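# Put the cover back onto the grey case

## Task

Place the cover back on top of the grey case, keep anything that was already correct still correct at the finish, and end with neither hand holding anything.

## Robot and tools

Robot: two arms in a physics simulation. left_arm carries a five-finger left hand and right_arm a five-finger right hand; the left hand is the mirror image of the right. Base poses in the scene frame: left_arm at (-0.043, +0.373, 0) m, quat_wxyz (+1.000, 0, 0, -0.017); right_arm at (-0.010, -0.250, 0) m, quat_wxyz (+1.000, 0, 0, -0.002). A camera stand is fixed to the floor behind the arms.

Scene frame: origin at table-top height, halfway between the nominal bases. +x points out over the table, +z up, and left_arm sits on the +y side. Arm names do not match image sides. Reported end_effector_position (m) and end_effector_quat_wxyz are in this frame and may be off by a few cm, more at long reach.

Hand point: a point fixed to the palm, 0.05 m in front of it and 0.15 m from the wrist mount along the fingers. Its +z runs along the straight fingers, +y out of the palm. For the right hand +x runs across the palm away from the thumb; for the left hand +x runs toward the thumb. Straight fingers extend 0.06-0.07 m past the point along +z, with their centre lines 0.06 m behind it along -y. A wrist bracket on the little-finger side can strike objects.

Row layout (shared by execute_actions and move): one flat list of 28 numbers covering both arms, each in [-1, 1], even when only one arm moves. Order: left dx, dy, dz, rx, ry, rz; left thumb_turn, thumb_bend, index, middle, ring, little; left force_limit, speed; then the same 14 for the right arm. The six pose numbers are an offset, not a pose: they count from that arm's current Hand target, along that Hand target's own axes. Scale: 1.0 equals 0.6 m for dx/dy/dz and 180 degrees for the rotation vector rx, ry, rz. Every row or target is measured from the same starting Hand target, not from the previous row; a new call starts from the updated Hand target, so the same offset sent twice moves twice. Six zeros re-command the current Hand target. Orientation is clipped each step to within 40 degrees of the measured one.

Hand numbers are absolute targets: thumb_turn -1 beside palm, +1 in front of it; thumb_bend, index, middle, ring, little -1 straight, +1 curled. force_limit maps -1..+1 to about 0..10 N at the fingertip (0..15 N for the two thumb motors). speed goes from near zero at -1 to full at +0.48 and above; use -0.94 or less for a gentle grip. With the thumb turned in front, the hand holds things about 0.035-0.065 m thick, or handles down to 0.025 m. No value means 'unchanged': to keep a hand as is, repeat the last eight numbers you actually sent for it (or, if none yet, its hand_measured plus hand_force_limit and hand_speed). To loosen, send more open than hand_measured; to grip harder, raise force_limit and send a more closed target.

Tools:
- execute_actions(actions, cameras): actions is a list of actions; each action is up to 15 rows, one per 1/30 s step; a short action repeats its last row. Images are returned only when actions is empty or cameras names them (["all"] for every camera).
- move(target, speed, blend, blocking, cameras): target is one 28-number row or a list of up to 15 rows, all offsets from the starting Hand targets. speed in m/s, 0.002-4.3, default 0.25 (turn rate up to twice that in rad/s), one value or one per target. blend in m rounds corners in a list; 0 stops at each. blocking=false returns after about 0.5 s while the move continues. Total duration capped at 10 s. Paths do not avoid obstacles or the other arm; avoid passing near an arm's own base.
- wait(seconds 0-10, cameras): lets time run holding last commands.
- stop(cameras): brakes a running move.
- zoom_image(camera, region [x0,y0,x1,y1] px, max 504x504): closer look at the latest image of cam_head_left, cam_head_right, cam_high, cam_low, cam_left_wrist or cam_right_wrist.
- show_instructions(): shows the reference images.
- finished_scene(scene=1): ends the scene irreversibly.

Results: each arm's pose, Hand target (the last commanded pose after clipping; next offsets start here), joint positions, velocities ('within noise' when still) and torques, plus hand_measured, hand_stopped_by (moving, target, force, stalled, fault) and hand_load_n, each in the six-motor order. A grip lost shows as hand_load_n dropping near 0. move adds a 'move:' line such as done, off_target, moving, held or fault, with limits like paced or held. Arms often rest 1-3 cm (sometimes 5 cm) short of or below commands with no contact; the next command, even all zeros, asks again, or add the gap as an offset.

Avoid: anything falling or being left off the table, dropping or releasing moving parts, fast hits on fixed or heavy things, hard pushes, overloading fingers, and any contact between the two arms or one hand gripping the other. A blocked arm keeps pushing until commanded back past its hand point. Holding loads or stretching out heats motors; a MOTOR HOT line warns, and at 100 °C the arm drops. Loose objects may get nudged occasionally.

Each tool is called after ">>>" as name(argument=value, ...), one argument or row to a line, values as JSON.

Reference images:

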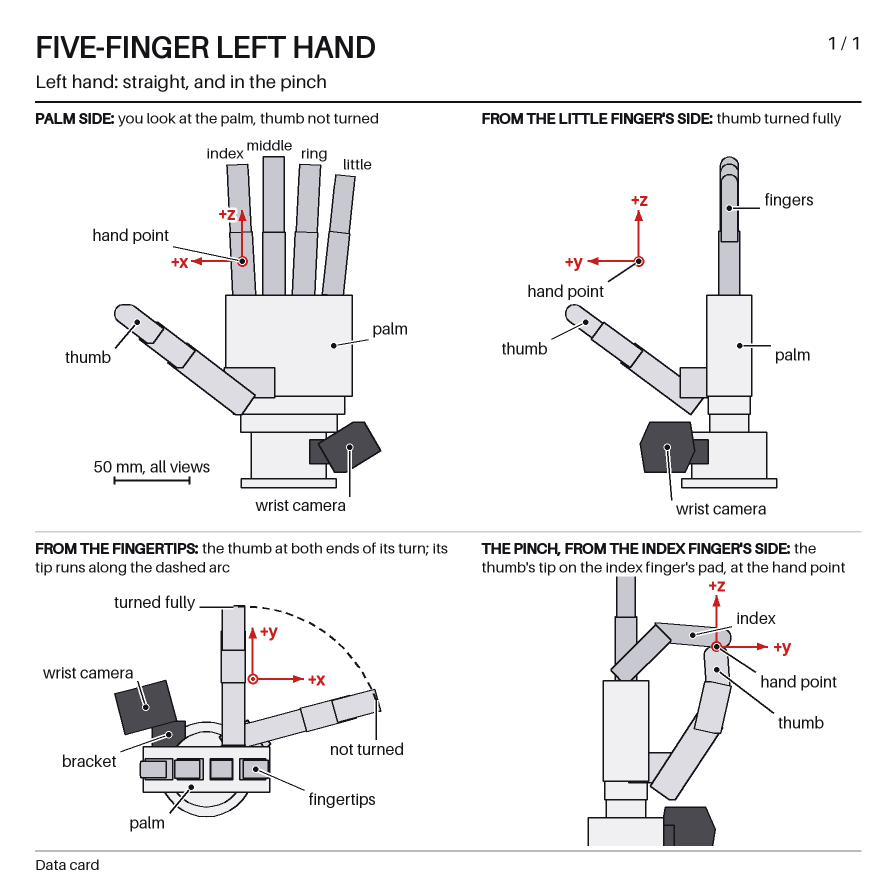

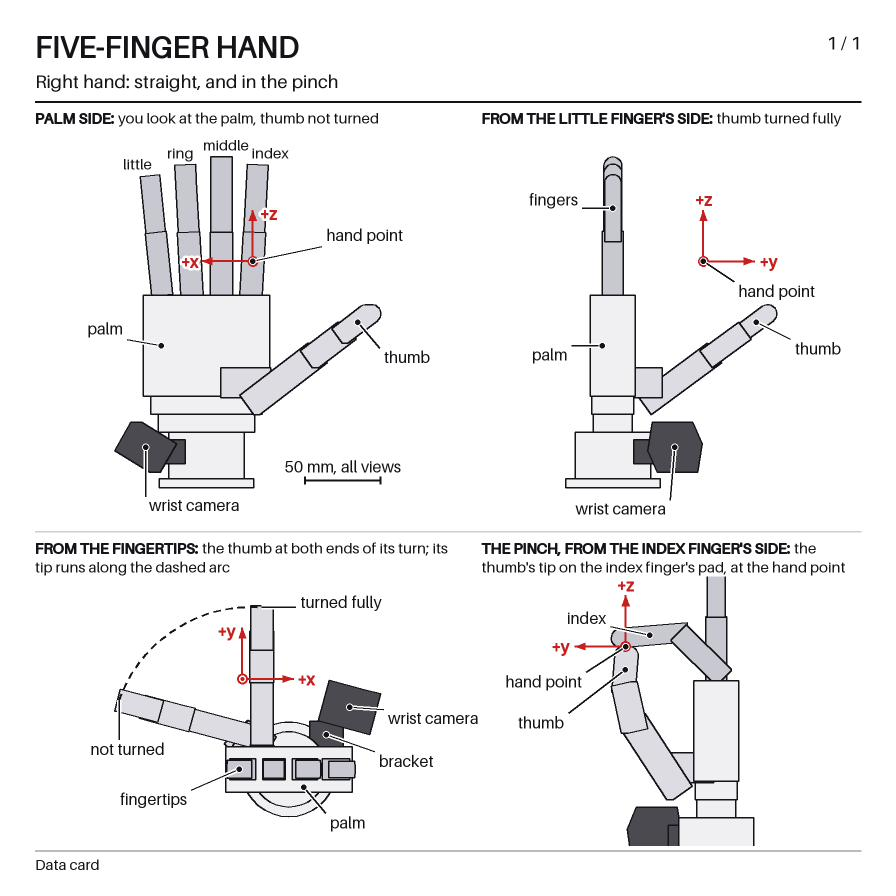

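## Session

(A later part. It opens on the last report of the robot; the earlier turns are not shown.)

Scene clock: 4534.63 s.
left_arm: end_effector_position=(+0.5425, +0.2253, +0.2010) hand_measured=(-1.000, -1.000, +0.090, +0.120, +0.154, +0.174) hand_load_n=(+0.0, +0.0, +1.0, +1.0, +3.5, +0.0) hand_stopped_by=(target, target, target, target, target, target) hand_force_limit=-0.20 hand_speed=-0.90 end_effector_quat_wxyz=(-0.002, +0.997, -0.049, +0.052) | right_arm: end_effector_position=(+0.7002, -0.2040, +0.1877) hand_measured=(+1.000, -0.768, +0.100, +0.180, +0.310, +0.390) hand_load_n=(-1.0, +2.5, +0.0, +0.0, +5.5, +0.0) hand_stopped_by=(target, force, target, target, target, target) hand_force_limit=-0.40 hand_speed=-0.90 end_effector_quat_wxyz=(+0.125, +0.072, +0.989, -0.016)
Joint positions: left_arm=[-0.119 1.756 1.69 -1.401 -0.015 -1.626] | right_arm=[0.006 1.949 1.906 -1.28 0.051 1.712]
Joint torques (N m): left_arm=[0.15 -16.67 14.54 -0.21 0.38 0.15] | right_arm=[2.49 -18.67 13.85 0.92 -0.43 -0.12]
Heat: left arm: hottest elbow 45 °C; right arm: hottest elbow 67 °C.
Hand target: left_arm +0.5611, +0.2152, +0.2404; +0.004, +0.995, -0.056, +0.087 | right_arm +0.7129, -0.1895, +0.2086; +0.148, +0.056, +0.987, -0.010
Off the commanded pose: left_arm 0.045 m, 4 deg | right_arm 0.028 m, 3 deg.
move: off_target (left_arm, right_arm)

>>> move(
  target=[0.0029,0,-0.0164,0,0.006,0,-1,-1,0.09,0.115,0.145,0.165,-0.2,-0.9,0,0,0,0,0,0,1,-0.70,0.1,0.18,0.31,0.39,-0.4,-0.9],
  speed=0.05,
)

Scene clock: 4539.27 s.
left_arm: end_effector_position=(+0.5423, +0.2251, +0.2011) hand_measured=(-1.000, -1.000, +0.090, +0.114, +0.144, +0.164) hand_load_n=(+0.0, +0.0, +3.5, +0.5, +1.0, +0.0) hand_stopped_by=(target, target, target, target, target, target) hand_force_limit=-0.20 hand_speed=-0.90 end_effector_quat_wxyz=(-0.002, +0.997, -0.049, +0.052) | right_arm: end_effector_position=(+0.7002, -0.2040, +0.1877) hand_measured=(+1.000, -0.768, +0.100, +0.180, +0.310, +0.390) hand_load_n=(-1.0, +3.0, +0.0, +0.0, +5.5, +0.0) hand_stopped_by=(target, force, target, target, target, target) hand_force_limit=-0.40 hand_speed=-0.90 end_effector_quat_wxyz=(+0.125, +0.072, +0.989, -0.016)
Joint positions: left_arm=[-0.119 1.756 1.691 -1.402 -0.015 -1.626] | right_arm=[0.006 1.949 1.906 -1.28 0.051 1.712]
Joint torques (N m): left_arm=[0.15 -18.02 14.75 -0.16 0.34 0.14] | right_arm=[2.67 -19.14 13.7 0.94 -0.4 -0.08]
Heat: left arm: hottest elbow 46 °C; right arm: hottest elbow 67 °C.
Hand target: left_arm +0.5611, +0.2151, +0.2506; +0.004, +0.994, -0.056, +0.097 | right_arm +0.7129, -0.1895, +0.2086; +0.148, +0.056, +0.987, -0.010
Off the commanded pose: left_arm 0.054 m, 5 deg | right_arm 0.028 m, 3 deg.
move: off_target (left_arm, right_arm)

>>> move(
  target=[0.0015,0,-0.0082,0,0,0,-1,-1,0.09,0.115,0.145,0.165,-0.2,-0.9,0,0,0,0,0,0,1,-0.70,0.1,0.18,0.31,0.39,-0.4,-0.9],
  speed=0.05,
)

Scene clock: 4544.13 s.
left_arm: end_effector_position=(+0.5410, +0.2253, +0.2038) hand_measured=(-1.000, -1.000, +0.090, +0.114, +0.144, +0.164) hand_load_n=(+0.0, +0.0, +3.0, +1.5, +2.0, +0.0) hand_stopped_by=(target, target, target, target, target, target) hand_force_limit=-0.20 hand_speed=-0.90 end_effector_quat_wxyz=(-0.002, +0.998, -0.049, +0.049) | right_arm: end_effector_position=(+0.7001, -0.2039, +0.1876) hand_measured=(+1.000, -0.768, +0.100, +0.180, +0.310, +0.390) hand_load_n=(-0.5, +3.0, +0.0, +0.0, +6.0, +0.0) hand_stopped_by=(target, force, target, target, target, target) hand_force_limit=-0.40 hand_speed=-0.90 end_effector_quat_wxyz=(+0.125, +0.071, +0.990, -0.016)
Joint positions: left_arm=[-0.119 1.756 1.699 -1.416 -0.015 -1.626] | right_arm=[0.006 1.949 1.906 -1.28 0.051 1.71]
Joint torques (N m): left_arm=[0.26 -18.2 14.93 -0.09 0.34 0.15] | right_arm=[3.08 -19.31 13.81 1.14 -0.4 -0.1]
Heat: left arm: hottest elbow 47 °C; right arm: hottest elbow 67 °C.
Hand target: left_arm +0.5611, +0.2151, +0.2555; +0.004, +0.994, -0.056, +0.096 | right_arm +0.7129, -0.1895, +0.2086; +0.148, +0.056, +0.987, -0.010
Off the commanded pose: left_arm 0.056 m, 6 deg | right_arm 0.028 m, 3 deg.
move: off_target (left_arm, right_arm)

>>> move(
  target=[0.0015,0,-0.0082,0,0,0,-1,-1,0.09,0.115,0.145,0.165,-0.2,-0.9,0,0,0,0,0,0,1,-0.70,0.1,0.18,0.31,0.39,-0.4,-0.9],
  speed=0.05,
  cameras=["cam_head_right"],
)

>>> zoom_image(
  camera="cam_head_right",
  region=[350, 170, 440, 240],
)

Scene clock: 4548.33 s.
left_arm: end_effector_position=(+0.5406, +0.2255, +0.2081) hand_measured=(-1.000, -1.000, +0.090, +0.114, +0.144, +0.164) hand_load_n=(+0.0, +0.0, +3.5, +1.0, +2.0, +0.0) hand_stopped_by=(target, target, target, target, target, target) hand_force_limit=-0.20 hand_speed=-0.90 end_effector_quat_wxyz=(-0.003, +0.998, -0.049, +0.048) | right_arm: end_effector_position=(+0.7001, -0.2039, +0.1876) hand_measured=(+1.000, -0.768, +0.100, +0.180, +0.310, +0.390) hand_load_n=(-0.5, +2.5, +0.0, +0.0, +7.0, +0.0) hand_stopped_by=(target, force, target, target, target, target) hand_force_limit=-0.40 hand_speed=-0.90 end_effector_quat_wxyz=(+0.125, +0.071, +0.990, -0.016)
Joint positions: left_arm=[-0.119 1.756 1.711 -1.43 -0.015 -1.626] | right_arm=[0.006 1.949 1.906 -1.28 0.051 1.709]
Joint torques (N m): left_arm=[0.21 -18.14 14.99 -0.01 0.36 0.15] | right_arm=[2.26 -20.13 13.57 0.92 -0.36 -0.08]
Heat: left arm: hottest elbow 49 °C; right arm: hottest elbow 67 °C.
Hand target: left_arm +0.5610, +0.2151, +0.2605; +0.004, +0.994, -0.056, +0.096 | right_arm +0.7129, -0.1896, +0.2086; +0.148, +0.056, +0.987, -0.010
Off the commanded pose: left_arm 0.057 m, 6 deg | right_arm 0.028 m, 3 deg.
move: off_target (left_arm, right_arm)
Images, in order (width x height): cam_head_right 896x504.

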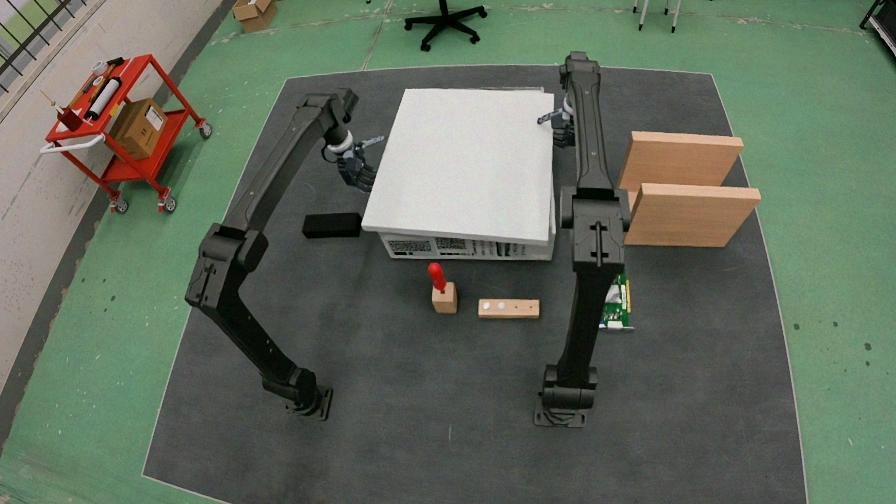

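Scaled by 5.600.

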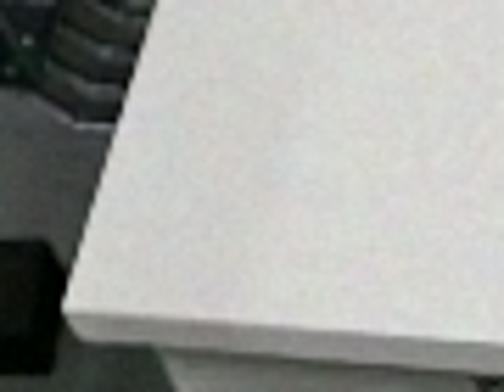

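>>> move(
  target=[
    [0,0,0,0,0,0,1,-1,0.09,0.115,0.145,0.165,-0.2,-0.7,0,0,0,0,0,0,1,-0.70,0.1,0.18,0.31,0.39,-0.4,-0.9],
    [0,0,0,0,0,0,1,-0.70,0.09,0.115,0.145,0.165,-0.4,-0.9,0,0,0,0,0,0,1,-0.70,0.1,0.18,0.31,0.39,-0.4,-0.9],
  ],
  speed=0.05,
  cameras=["cam_left_wrist","cam_head_right"],
)

Scene clock: 4560.37 s.
left_arm: end_effector_position=(+0.5406, +0.2255, +0.2083) hand_measured=(+1.000, -0.700, +0.090, +0.114, +0.144, +0.164) hand_load_n=(+0.0, +0.0, +3.0, +1.0, +2.5, +0.0) hand_stopped_by=(target, target, target, target, target, target) hand_force_limit=-0.40 hand_speed=-0.90 end_effector_quat_wxyz=(-0.003, +0.998, -0.049, +0.048) | right_arm: end_effector_position=(+0.7001, -0.2039, +0.1876) hand_measured=(+1.000, -0.768, +0.100, +0.180, +0.310, +0.390) hand_load_n=(-0.5, +2.5, +0.0, +0.0, +7.5, +0.0) hand_stopped_by=(target, force, target, target, target, target) hand_force_limit=-0.40 hand_speed=-0.90 end_effector_quat_wxyz=(+0.125, +0.071, +0.990, -0.016)
Joint positions: left_arm=[-0.119 1.756 1.711 -1.431 -0.015 -1.626] | right_arm=[0.006 1.949 1.906 -1.28 0.051 1.709]
Joint torques (N m): left_arm=[0.15 -18.14 15.08 -0.1 0.38 0.13] | right_arm=[2.37 -19.72 13.63 0.95 -0.36 -0.04]
Heat: left arm: hottest elbow 52 °C; right arm: hottest elbow 67 °C.
Hand target: left_arm +0.5610, +0.2151, +0.2605; +0.004, +0.994, -0.056, +0.096 | right_arm +0.7129, -0.1896, +0.2086; +0.148, +0.056, +0.987, -0.010
Off the commanded pose: left_arm 0.057 m, 6 deg | right_arm 0.028 m, 3 deg.
move: off_target (left_arm, right_arm); target 2's new numbers were sent with left_arm's hand 0.057 m and 6 deg from that target
Images, in order (width x height): cam_head_right 896x504, cam_left_wrist 672x504.

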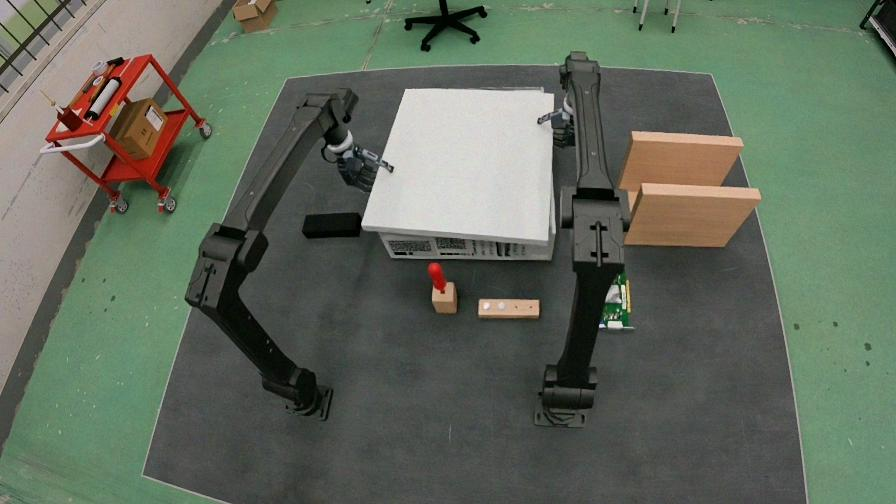

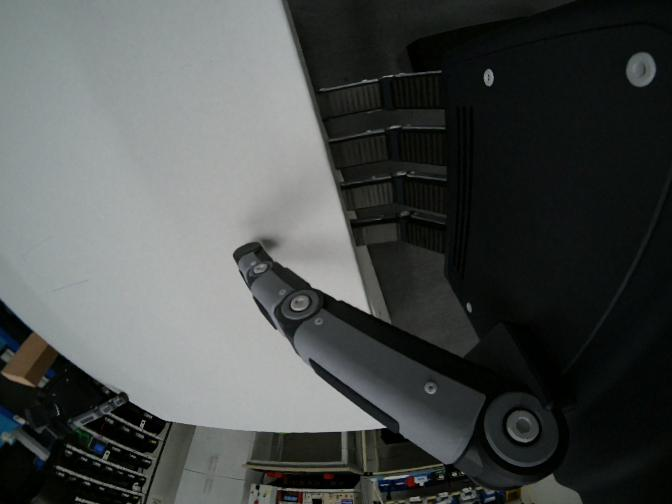

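>>> move(
  target=[0,0,0,0,0,0,1,-0.5,0.09,0.115,0.145,0.165,-0.4,-0.9,0,0,0,0,0,0,1,-0.70,0.1,0.18,0.31,0.39,-0.4,-0.9],
  speed=0.05,
  cameras=["cam_left_wrist"],
)

Scene clock: 4568.23 s.
left_arm: end_effector_position=(+0.5406, +0.2255, +0.2083) hand_measured=(+1.000, -0.506, +0.090, +0.114, +0.144, +0.164) hand_load_n=(+0.5, +4.5, +4.5, +1.5, +3.5, +0.5) hand_stopped_by=(target, force, target, target, target, target) hand_force_limit=-0.40 hand_speed=-0.90 end_effector_quat_wxyz=(-0.003, +0.998, -0.049, +0.048) | right_arm: end_effector_position=(+0.7001, -0.2038, +0.1876) hand_measured=(+1.000, -0.768, +0.100, +0.180, +0.310, +0.390) hand_load_n=(-0.5, +2.5, +0.0, +0.0, +7.5, +0.0) hand_stopped_by=(target, force, target, target, target, target) hand_force_limit=-0.40 hand_speed=-0.90 end_effector_quat_wxyz=(+0.125, +0.071, +0.990, -0.016)
Joint positions: left_arm=[-0.119 1.756 1.711 -1.431 -0.015 -1.626] | right_arm=[0.006 1.949 1.906 -1.28 0.05 1.709]
Joint torques (N m): left_arm=[0.21 -18.14 15.04 -0.16 0.37 0.15] | right_arm=[3.02 -19.6 13.87 0.99 -0.33 -0.1]
Heat: left arm: hottest elbow 53 °C; right arm: hottest elbow 67 °C.
Hand target: left_arm +0.5610, +0.2151, +0.2605; +0.004, +0.994, -0.056, +0.096 | right_arm +0.7129, -0.1895, +0.2086; +0.148, +0.056, +0.987, -0.010
Off the commanded pose: left_arm 0.057 m, 6 deg | right_arm 0.028 m, 3 deg.
move: off_target (left_arm, right_arm)
Images, in order (width x height): cam_left_wrist 672x504.

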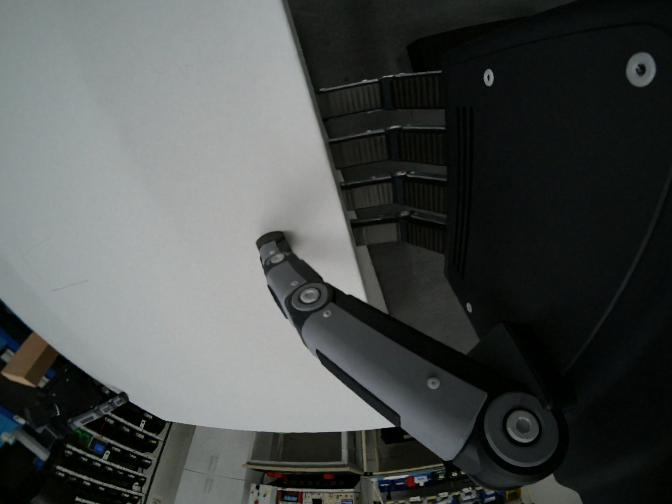

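>>> move(
  target=[0.0030,0,-0.0164,0,0,0,1,-0.5,0.09,0.115,0.145,0.165,-0.4,-0.9,-0.0122,0,-0.0398,0,0,0,1,-0.70,0.1,0.18,0.31,0.39,-0.4,-0.9],
  speed=0.05,
)

Scene clock: 4578.27 s.
left_arm: end_effector_position=(+0.5388, +0.2257, +0.2170) hand_measured=(+1.000, -0.506, +0.090, +0.114, +0.144, +0.164) hand_load_n=(+0.0, +1.0, +5.0, +0.5, +1.0, +0.0) hand_stopped_by=(target, force, target, target, target, target) hand_force_limit=-0.40 hand_speed=-0.90 end_effector_quat_wxyz=(-0.003, +0.998, -0.049, +0.044) | right_arm: end_effector_position=(+0.6954, -0.2038, +0.1870) hand_measured=(+1.000, -0.768, +0.100, +0.180, +0.308, +0.390) hand_load_n=(-0.5, +2.0, +0.0, +0.0, +12.5, +0.5) hand_stopped_by=(target, force, target, target, target, target) hand_force_limit=-0.40 hand_speed=-0.90 end_effector_quat_wxyz=(+0.110, +0.070, +0.991, -0.017)
Joint positions: left_arm=[-0.119 1.756 1.735 -1.462 -0.015 -1.626] | right_arm=[0.006 1.957 1.923 -1.319 0.05 1.709]
Joint torques (N m): left_arm=[0.26 -18.14 15.28 0.02 0.36 0.13] | right_arm=[2.61 -20.25 17.09 0.06 -0.4 -0.03]
Heat: left arm: hottest elbow 54 °C; right arm: hottest elbow 67 °C.
Hand target: left_arm +0.5609, +0.2152, +0.2706; +0.004, +0.994, -0.056, +0.097 | right_arm +0.7129, -0.1894, +0.2333; +0.148, +0.056, +0.987, -0.010
Off the commanded pose: left_arm 0.059 m, 6 deg | right_arm 0.052 m, 5 deg.
move: off_target (left_arm, right_arm)

>>> move(
  target=[0,0,0,0,0,0,1,-0.5,0.08,0.12,0.155,0.17,-0.4,-0.9,0,0,0,0,0,0,1,-0.70,0.14,0.21,0.275,0.38,-0.4,-0.9],
  speed=0.05,
  cameras=["cam_head_right","cam_right_wrist","cam_low"],
)

>>> zoom_image(
  camera="cam_low",
  region=[370, 180, 620, 340],
)

Scene clock: 4586.47 s.
left_arm: end_effector_position=(+0.5403, +0.2258, +0.2193) hand_measured=(+1.000, -0.506, +0.080, +0.120, +0.150, +0.170) hand_load_n=(+0.0, +1.0, +0.0, +1.5, +5.5, +0.0) hand_stopped_by=(target, force, target, target, force, target) hand_force_limit=-0.40 hand_speed=-0.90 end_effector_quat_wxyz=(-0.004, +0.998, -0.049, +0.047) | right_arm: end_effector_position=(+0.6945, -0.2041, +0.1876) hand_measured=(+1.000, -0.768, +0.138, +0.206, +0.274, +0.380) hand_load_n=(+0.0, +1.5, +2.5, +2.5, +0.5, +3.0) hand_stopped_by=(target, force, force, force, target, force) hand_force_limit=-0.40 hand_speed=-0.90 end_effector_quat_wxyz=(+0.109, +0.071, +0.991, -0.018)
Joint positions: left_arm=[-0.119 1.756 1.74 -1.462 -0.017 -1.625] | right_arm=[0.006 1.957 1.926 -1.325 0.052 1.709]
Joint torques (N m): left_arm=[0.38 -18.14 15.06 0.01 0.41 0.13] | right_arm=[2.08 -20.42 16.7 0.36 -0.49 -0.03]
Heat: left arm: hottest elbow 53 °C; right arm: hottest elbow 70 °C.
Hand target: left_arm +0.5610, +0.2152, +0.2706; +0.004, +0.994, -0.056, +0.097 | right_arm +0.7129, -0.1895, +0.2335; +0.148, +0.056, +0.987, -0.010
Off the commanded pose: left_arm 0.056 m, 6 deg | right_arm 0.051 m, 5 deg.
move: off_target (left_arm, right_arm)
Images, in order (width x height): cam_head_right 896x504, cam_low 896x504, cam_right_wrist 672x504.

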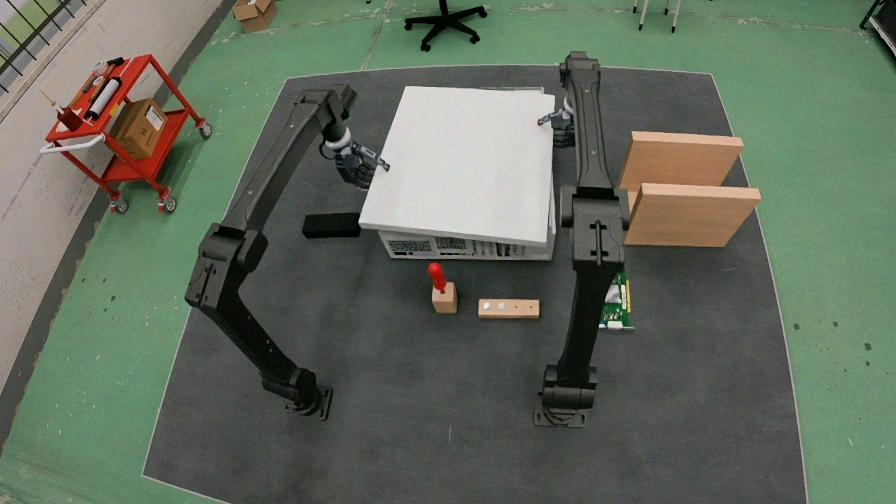

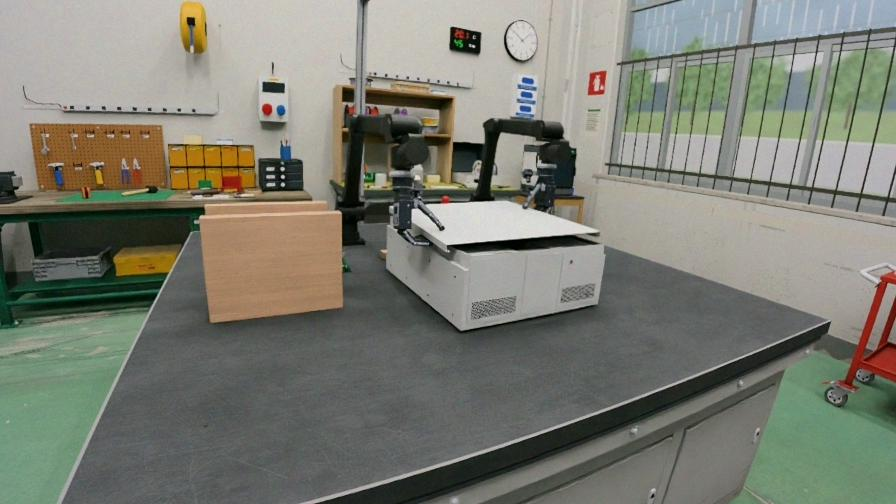

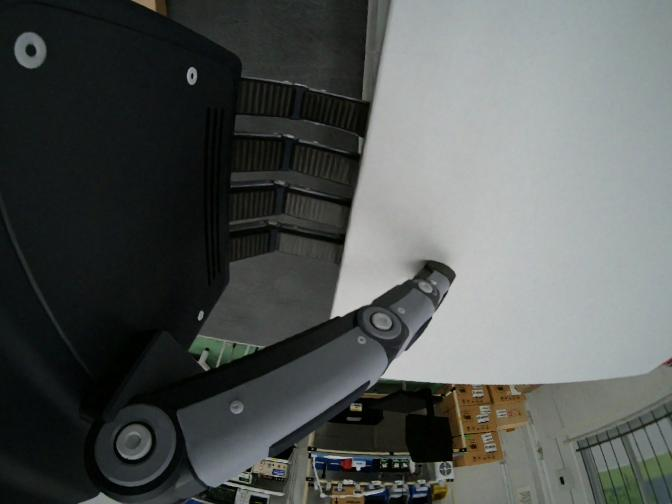

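Scaled by 2.016.

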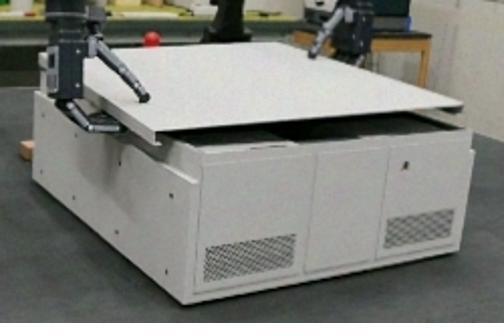

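>>> move(
  target=[0,0,0,0,0,0,1,-0.5,0.08,0.12,0.155,0.17,-0.4,-0.9,-0.0058,0,-0.0191,0,0,0,1,-0.70,0.14,0.21,0.275,0.38,-0.4,-0.9],
  speed=0.05,
)

Scene clock: 4593.30 s.
left_arm: end_effector_position=(+0.5402, +0.2259, +0.2192) hand_measured=(+1.000, -0.506, +0.080, +0.120, +0.150, +0.170) hand_load_n=(-0.5, +0.5, +0.0, +3.0, +7.0, +0.5) hand_stopped_by=(target, force, target, target, force, target) hand_force_limit=-0.40 hand_speed=-0.90 end_effector_quat_wxyz=(-0.004, +0.998, -0.051, +0.047) | right_arm: end_effector_position=(+0.6929, -0.2043, +0.1935) hand_measured=(+1.000, -0.768, +0.138, +0.206, +0.274, +0.380) hand_load_n=(+0.0, +0.5, +0.5, +1.0, +0.5, +4.5) hand_stopped_by=(target, force, force, force, target, force) hand_force_limit=-0.40 hand_speed=-0.90 end_effector_quat_wxyz=(+0.103, +0.070, +0.992, -0.019)
Joint positions: left_arm=[-0.119 1.756 1.74 -1.462 -0.018 -1.623] | right_arm=[0.006 1.96 1.949 -1.356 0.053 1.709]
Joint torques (N m): left_arm=[0.38 -18.02 15.01 0.05 0.49 0.11] | right_arm=[2.61 -21.42 17.66 0.28 -0.46 -0.12]
Heat: left arm: hottest elbow 53 °C; right arm: hottest elbow 70 °C.
Hand target: left_arm +0.5610, +0.2152, +0.2706; +0.004, +0.994, -0.056, +0.097 | right_arm +0.7128, -0.1894, +0.2452; +0.148, +0.056, +0.987, -0.010
Off the commanded pose: left_arm 0.056 m, 6 deg | right_arm 0.058 m, 5 deg.
move: off_target (left_arm, right_arm)

>>> move(
  target=[0,0,0,0,0,0,1,-0.5,0.08,0.12,0.15,0.17,-0.4,-0.9,-0.0049,0,-0.0159,0,0,0,1,-0.70,0.16,0.22,0.275,0.36,-0.4,-0.9],
  speed=0.05,
)

Scene clock: 4596.83 s.
left_arm: end_effector_position=(+0.5424, +0.2261, +0.2227) hand_measured=(+1.000, -0.506, +0.080, +0.120, +0.150, +0.170) hand_load_n=(-2.5, +1.0, +0.0, +2.5, +7.0, +4.0) hand_stopped_by=(target, force, target, target, force, target) hand_force_limit=-0.40 hand_speed=-0.90 end_effector_quat_wxyz=(-0.005, +0.997, -0.051, +0.051) | right_arm: end_effector_position=(+0.6935, -0.2046, +0.2004) hand_measured=(+1.000, -0.768, +0.156, +0.214, +0.274, +0.360) hand_load_n=(-0.5, +1.5, +2.0, +3.0, +1.5, +1.0) hand_stopped_by=(target, force, force, force, target, target) hand_force_limit=-0.40 hand_speed=-0.90 end_effector_quat_wxyz=(+0.101, +0.070, +0.992, -0.020)
Joint positions: left_arm=[-0.119 1.756 1.749 -1.462 -0.021 -1.621] | right_arm=[0.006 1.966 1.978 -1.384 0.054 1.709]
Joint torques (N m): left_arm=[0.38 -17.9 14.61 0.01 0.59 0.09] | right_arm=[2.73 -21.07 17.69 0.23 -0.47 -0.09]
Heat: left arm: hottest elbow 53 °C; right arm: hottest elbow 69 °C.
Hand target: left_arm +0.5610, +0.2152, +0.2706; +0.004, +0.994, -0.056, +0.097 | right_arm +0.7128, -0.1894, +0.2554; +0.148, +0.056, +0.987, -0.010
Off the commanded pose: left_arm 0.052 m, 5 deg | right_arm 0.060 m, 6 deg.
move: off_target (left_arm, right_arm)

>>> move(
  target=[0,0,0,0,0,0,1,-0.5,0.12,0.135,0.135,0.145,-0.4,-0.9,0,0,0,0,0,0,1,-0.70,0.16,0.22,0.275,0.36,-0.4,-0.9],
  speed=0.05,
  cameras=["cam_head_right","cam_high","cam_low"],
)

>>> zoom_image(
  camera="cam_low",
  region=[370, 180, 620, 340],
)

>>> zoom_image(
  camera="cam_head_right",
  region=[350, 170, 600, 280],
)

Scene clock: 4603.43 s.
left_arm: end_effector_position=(+0.5416, +0.2262, +0.2225) hand_measured=(+1.000, -0.506, +0.106, +0.126, +0.134, +0.144) hand_load_n=(-4.5, +2.0, +2.5, +5.0, +2.5, +1.5) hand_stopped_by=(target, force, force, force, target, target) hand_force_limit=-0.40 hand_speed=-0.90 end_effector_quat_wxyz=(-0.005, +0.997, -0.051, +0.050) | right_arm: end_effector_position=(+0.6950, -0.2041, +0.2036) hand_measured=(+1.000, -0.768, +0.156, +0.214, +0.274, +0.360) hand_load_n=(-2.0, +2.0, +0.0, +1.0, +3.0, +5.5) hand_stopped_by=(target, force, force, force, target, target) hand_force_limit=-0.40 hand_speed=-0.90 end_effector_quat_wxyz=(+0.104, +0.070, +0.992, -0.019)
Joint positions: left_arm=[-0.119 1.756 1.749 -1.465 -0.021 -1.621] | right_arm=[0.006 1.966 1.984 -1.384 0.052 1.708]
Joint torques (N m): left_arm=[0.21 -18.02 14.65 0.2 0.6 0.09] | right_arm=[2.73 -20.84 17.25 0.35 -0.46 -0.08]
Heat: left arm: hottest elbow 56 °C; right arm: hottest elbow 71 °C.
Hand target: left_arm +0.5609, +0.2152, +0.2706; +0.004, +0.994, -0.056, +0.097 | right_arm +0.7128, -0.1894, +0.2554; +0.148, +0.056, +0.987, -0.010
Off the commanded pose: left_arm 0.053 m, 6 deg | right_arm 0.057 m, 5 deg.
move: off_target (left_arm, right_arm)
Images, in order (width x height): cam_head_right 896x504, cam_high 896x504, cam_low 896x504.

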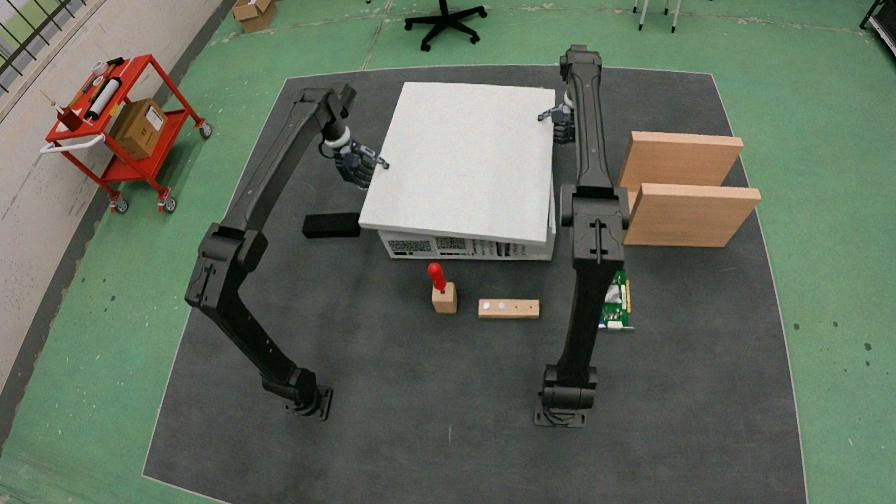

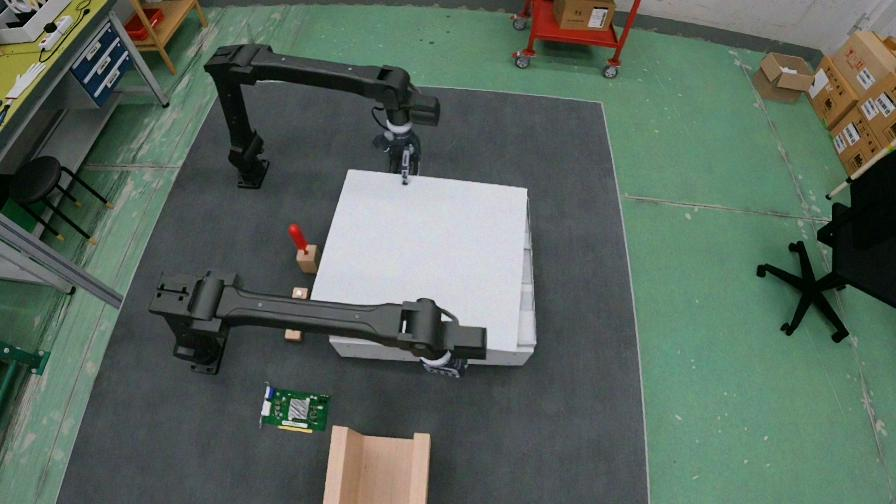

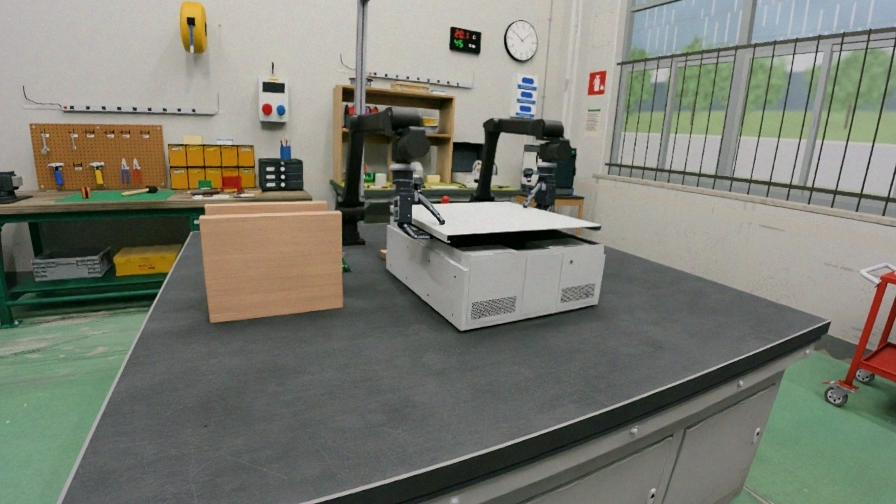

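Scaled by 2.016.

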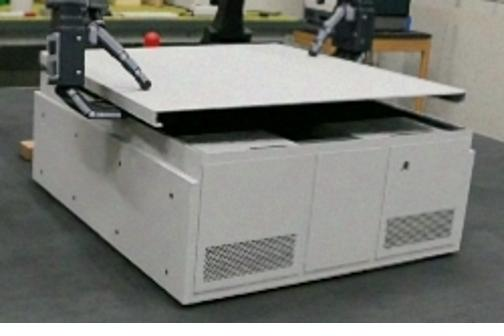

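Scaled by 2.016.

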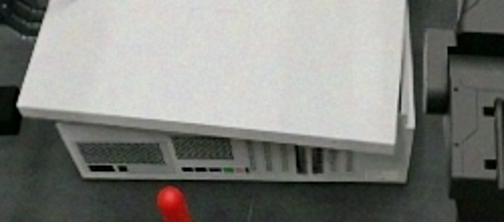

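>>> move(
  target=[0.0020,0.0031,0.0004,0.00235,0,-0.012,1,-0.5,0.12,0.135,0.135,0.145,-0.4,-0.9,-0.0311,0.0098,-0.0079,-0.00357,0,-0.01168,1,-0.70,0.16,0.22,0.275,0.36,-0.4,-0.9],
  speed=0.06,
)

Scene clock: 4630.03 s.
left_arm: end_effector_position=(+0.5433, +0.2244, +0.2229) hand_measured=(+1.000, -0.506, +0.106, +0.126, +0.134, +0.144) hand_load_n=(-5.0, +1.5, +3.5, +6.0, +4.0, +2.5) hand_stopped_by=(target, force, force, force, target, target) hand_force_limit=-0.40 hand_speed=-0.90 end_effector_quat_wxyz=(-0.003, +0.998, -0.034, +0.050) | right_arm: end_effector_position=(+0.7123, -0.1997, +0.2098) hand_measured=(+1.000, -0.768, +0.156, +0.214, +0.274, +0.360) hand_load_n=(-1.0, +1.5, +0.0, +0.5, +1.5, +5.5) hand_stopped_by=(target, force, force, force, target, target) hand_force_limit=-0.40 hand_speed=-0.90 end_effector_quat_wxyz=(+0.100, +0.049, +0.994, -0.015)
Joint positions: left_arm=[-0.123 1.756 1.749 -1.465 -0.018 -1.66] | right_arm=[0.007 2.037 2.113 -1.449 0.04 1.669]
Joint torques (N m): left_arm=[-0.15 -18.02 14.48 0.13 0.16 0] | right_arm=[2.2 -23 17.95 0.25 -0.41 -0.07]
Heat: left arm: hottest elbow 62 °C; right arm: hottest elbow 76 °C.
Hand target: left_arm +0.5620, +0.2132, +0.2706; +0.002, +0.995, -0.037, +0.097 | right_arm +0.7300, -0.1853, +0.2654; +0.148, +0.037, +0.988, -0.007
Off the commanded pose: left_arm 0.052 m, 5 deg | right_arm 0.060 m, 6 deg.
move: off_target (left_arm, right_arm)

>>> move(
  target=[0.0039,0.0081,0.0008,0.0047,0,-0.024,1,-0.5,0.12,0.135,0.135,0.145,-0.4,-0.9,-0.0568,0.0143,0.0105,-0.00714,0,-0.02337,1,-0.70,0.16,0.22,0.275,0.36,-0.4,-0.9],
  speed=0.08,
  cameras=["cam_head_right","cam_high","cam_low"],
)

>>> zoom_image(
  camera="cam_head_right",
  region=[350, 170, 600, 280],
)

>>> zoom_image(
  camera="cam_low",
  region=[370, 180, 620, 340],
)

Scene clock: 4643.90 s.
left_arm: end_effector_position=(+0.5477, +0.2168, +0.2254) hand_measured=(+1.000, -0.506, +0.106, +0.126, +0.134, +0.144) hand_load_n=(-3.5, +1.5, +4.5, +6.5, +3.5, +2.0) hand_stopped_by=(target, force, force, force, target, target) hand_force_limit=-0.40 hand_speed=-0.90 end_effector_quat_wxyz=(-0.006, +0.999, +0.005, +0.054) | right_arm: end_effector_position=(+0.7515, -0.1908, +0.2123) hand_measured=(+1.000, -0.768, +0.156, +0.214, +0.274, +0.360) hand_load_n=(-1.0, +1.5, +0.0, +0.0, +1.0, +6.0) hand_stopped_by=(target, force, force, force, target, target) hand_force_limit=-0.40 hand_speed=-0.90 end_effector_quat_wxyz=(+0.098, +0.009, +0.995, -0.006)
Joint positions: left_arm=[-0.145 1.755 1.753 -1.465 -0.032 -1.759] | right_arm=[0.008 2.216 2.421 -1.579 0.015 1.592]
Joint torques (N m): left_arm=[0.09 -17.96 14.09 0.14 -0.05 0.05] | right_arm=[1.61 -24.64 17.76 0.13 -0.36 -0.08]
Heat: left arm: hottest elbow 62 °C; right arm: hottest elbow 77 °C.
Hand target: left_arm +0.5640, +0.2082, +0.2705; -0.002, +0.995, +0.002, +0.097 | right_arm +0.7649, -0.1794, +0.2694; +0.148, -0.001, +0.989, -0.002
Off the commanded pose: left_arm 0.049 m, 5 deg | right_arm 0.060 m, 6 deg.
move: off_target (left_arm, right_arm)
Images, in order (width x height): cam_head_right 896x504, cam_high 896x504, cam_low 896x504.

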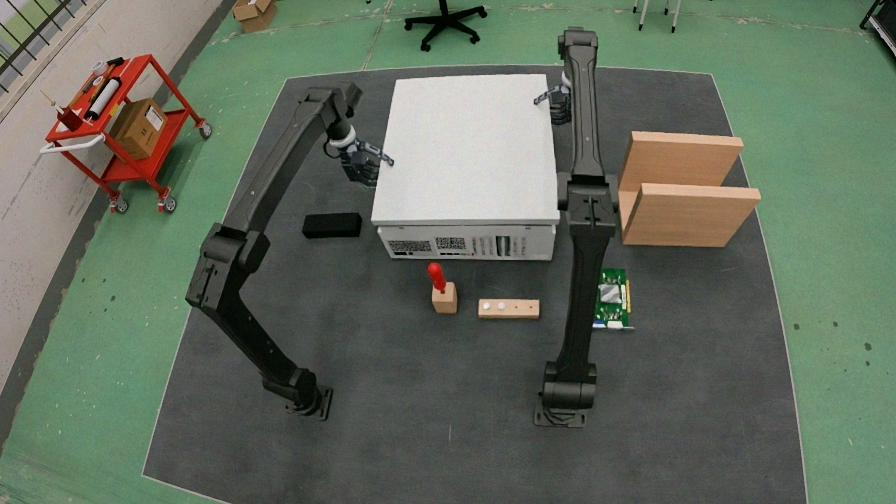

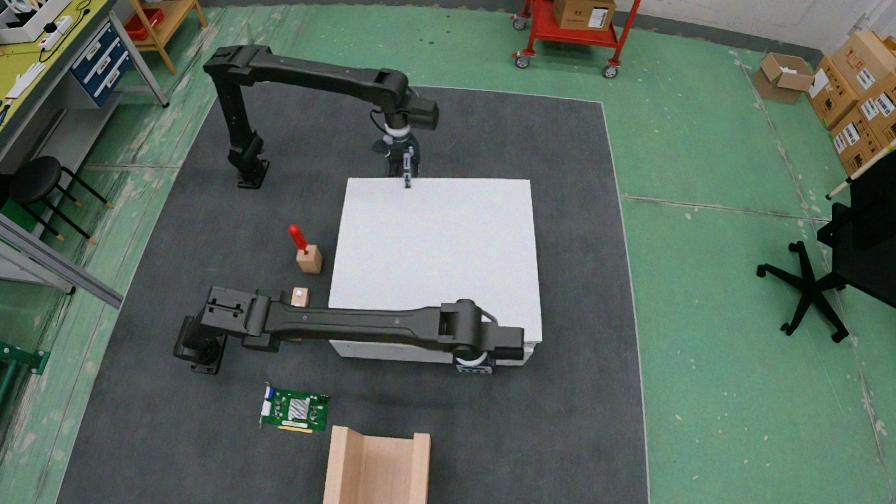

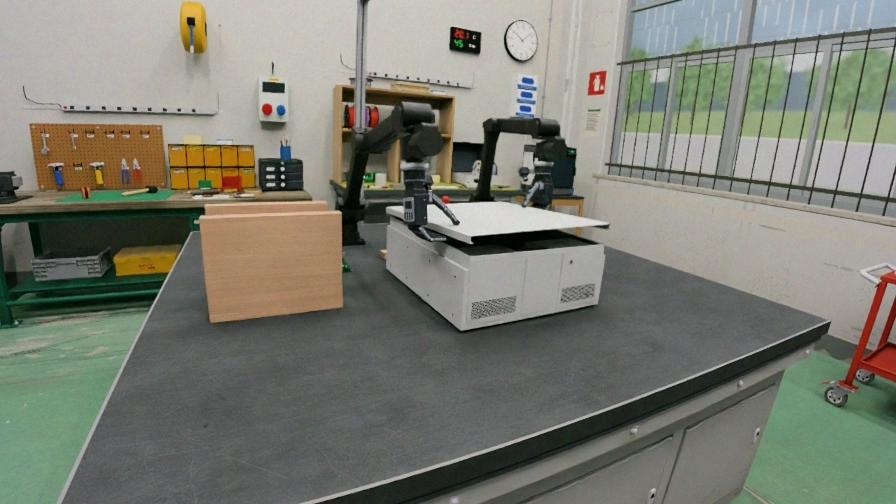

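Scaled by 2.016.

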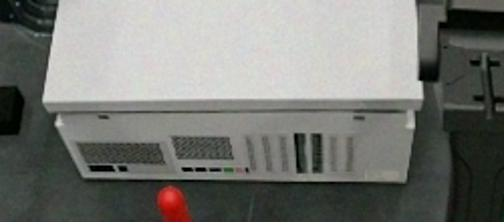

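Scaled by 2.016.

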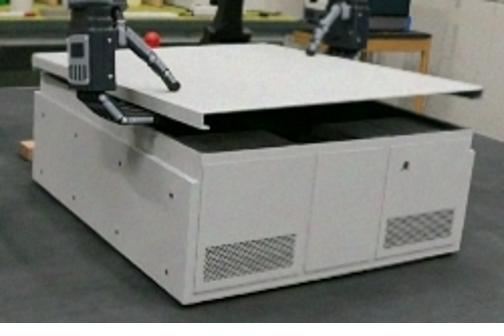

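>>> zoom_image(
  camera="cam_head_right",
  region=[360, 190, 480, 270],
)

>>> zoom_image(
  camera="cam_head_right",
  region=[470, 190, 590, 270],
)

Scaled by 4.200.

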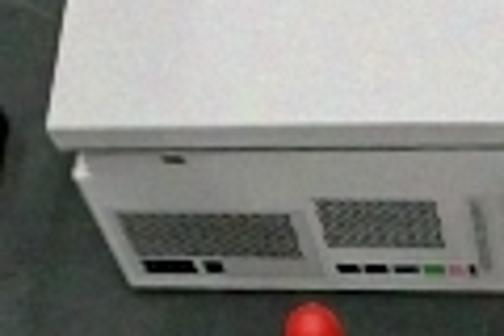

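Scaled by 4.200.

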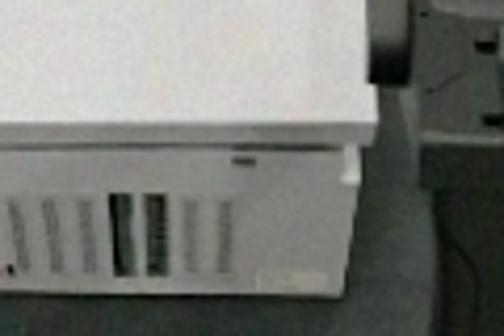

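>>> move(
  target=[-0.0097,0,0.0321,-0.00128,0,0.00654,1,-0.5,0.12,0.135,0.135,0.145,-0.4,-0.9,0.0208,0,0.0111,0.00195,0,0.00637,1,-0.70,0.16,0.22,0.275,0.36,-0.4,-0.9],
  speed=0.06,
  cameras=["cam_head_right","cam_low"],
)

>>> zoom_image(
  camera="cam_head_right",
  region=[360, 190, 480, 270],
)

>>> zoom_image(
  camera="cam_head_right",
  region=[470, 190, 590, 270],
)

>>> zoom_image(
  camera="cam_low",
  region=[370, 180, 620, 340],
)

Scene clock: 4692.80 s.
left_arm: end_effector_position=(+0.5539, +0.2156, +0.2271) hand_measured=(+1.000, -0.506, +0.106, +0.126, +0.134, +0.144) hand_load_n=(-2.5, +2.0, +5.0, +6.0, +2.5, +0.5) hand_stopped_by=(target, force, force, force, target, target) hand_force_limit=-0.40 hand_speed=-0.90 end_effector_quat_wxyz=(-0.004, +0.998, +0.003, +0.066) | right_arm: end_effector_position=(+0.7564, -0.1908, +0.2171) hand_measured=(+1.000, -0.768, +0.156, +0.214, +0.274, +0.360) hand_load_n=(+0.0, +0.5, +0.0, +0.0, +1.5, +5.0) hand_stopped_by=(target, force, force, force, target, target) hand_force_limit=-0.40 hand_speed=-0.90 end_effector_quat_wxyz=(+0.114, +0.010, +0.993, -0.008)
Joint positions: left_arm=[-0.145 1.755 1.753 -1.441 -0.032 -1.755] | right_arm=[0.009 2.202 2.402 -1.542 0.019 1.594]
Joint torques (N m): left_arm=[0.32 -18.14 10.45 1.14 0.11 0.24] | right_arm=[2.43 -26.87 9.63 1.07 -0.32 0.16]
Heat: left arm: hottest elbow 60 °C; right arm: hottest elbow 78 °C.
Hand target: left_arm +0.5620, +0.2083, +0.2505; +0.000, +0.995, -0.009, +0.097 | right_arm +0.7549, -0.1793, +0.2593; +0.148, +0.009, +0.989, -0.003
Off the commanded pose: left_arm 0.026 m, 4 deg | right_arm 0.044 m, 4 deg.
move: off_target (left_arm, right_arm)
Images, in order (width x height): cam_head_right 896x504, cam_low 896x504.

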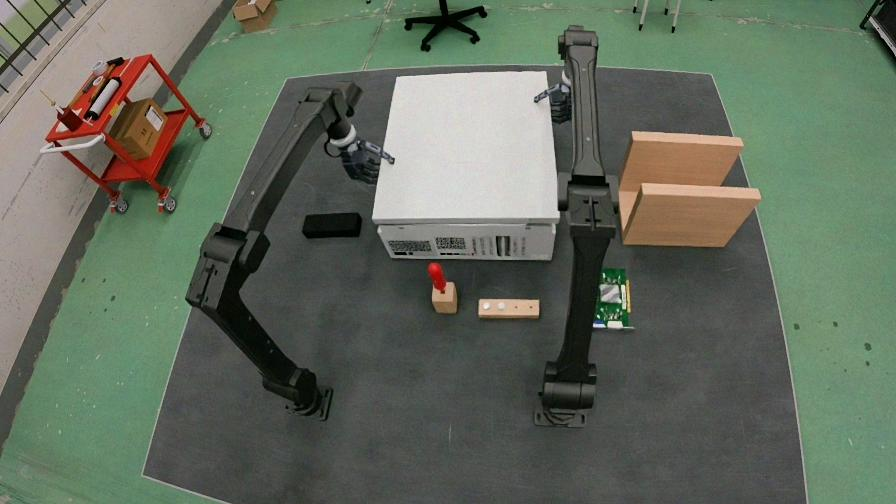

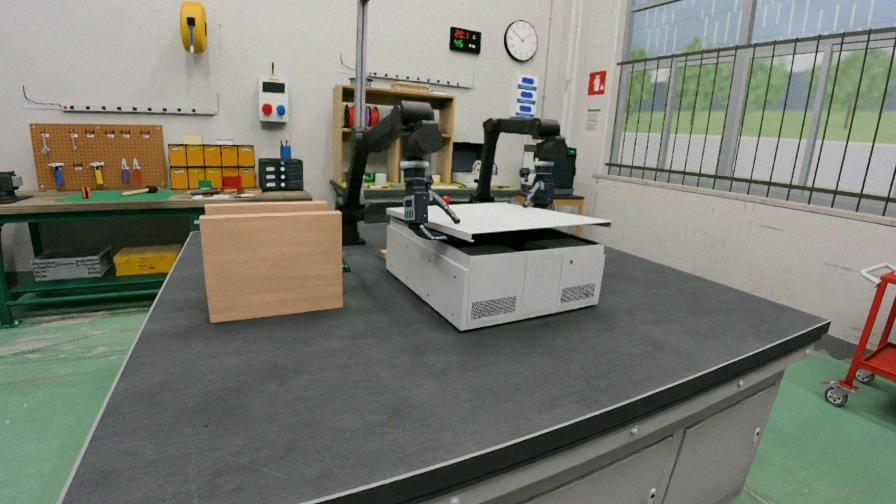

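Scaled by 4.200.

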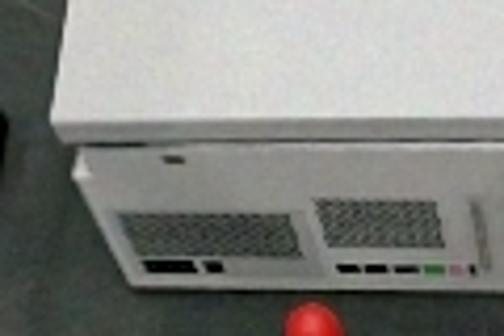

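Scaled by 4.200.

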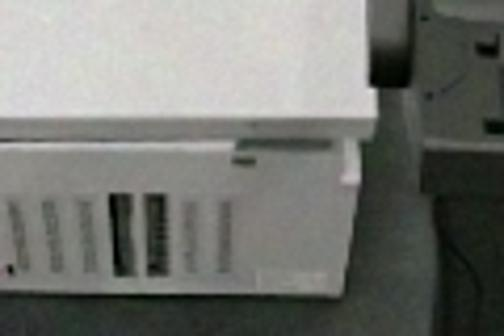

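Scaled by 2.016.

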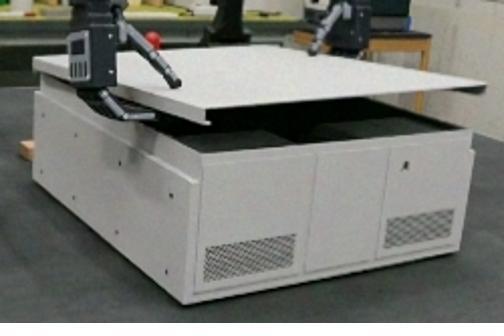

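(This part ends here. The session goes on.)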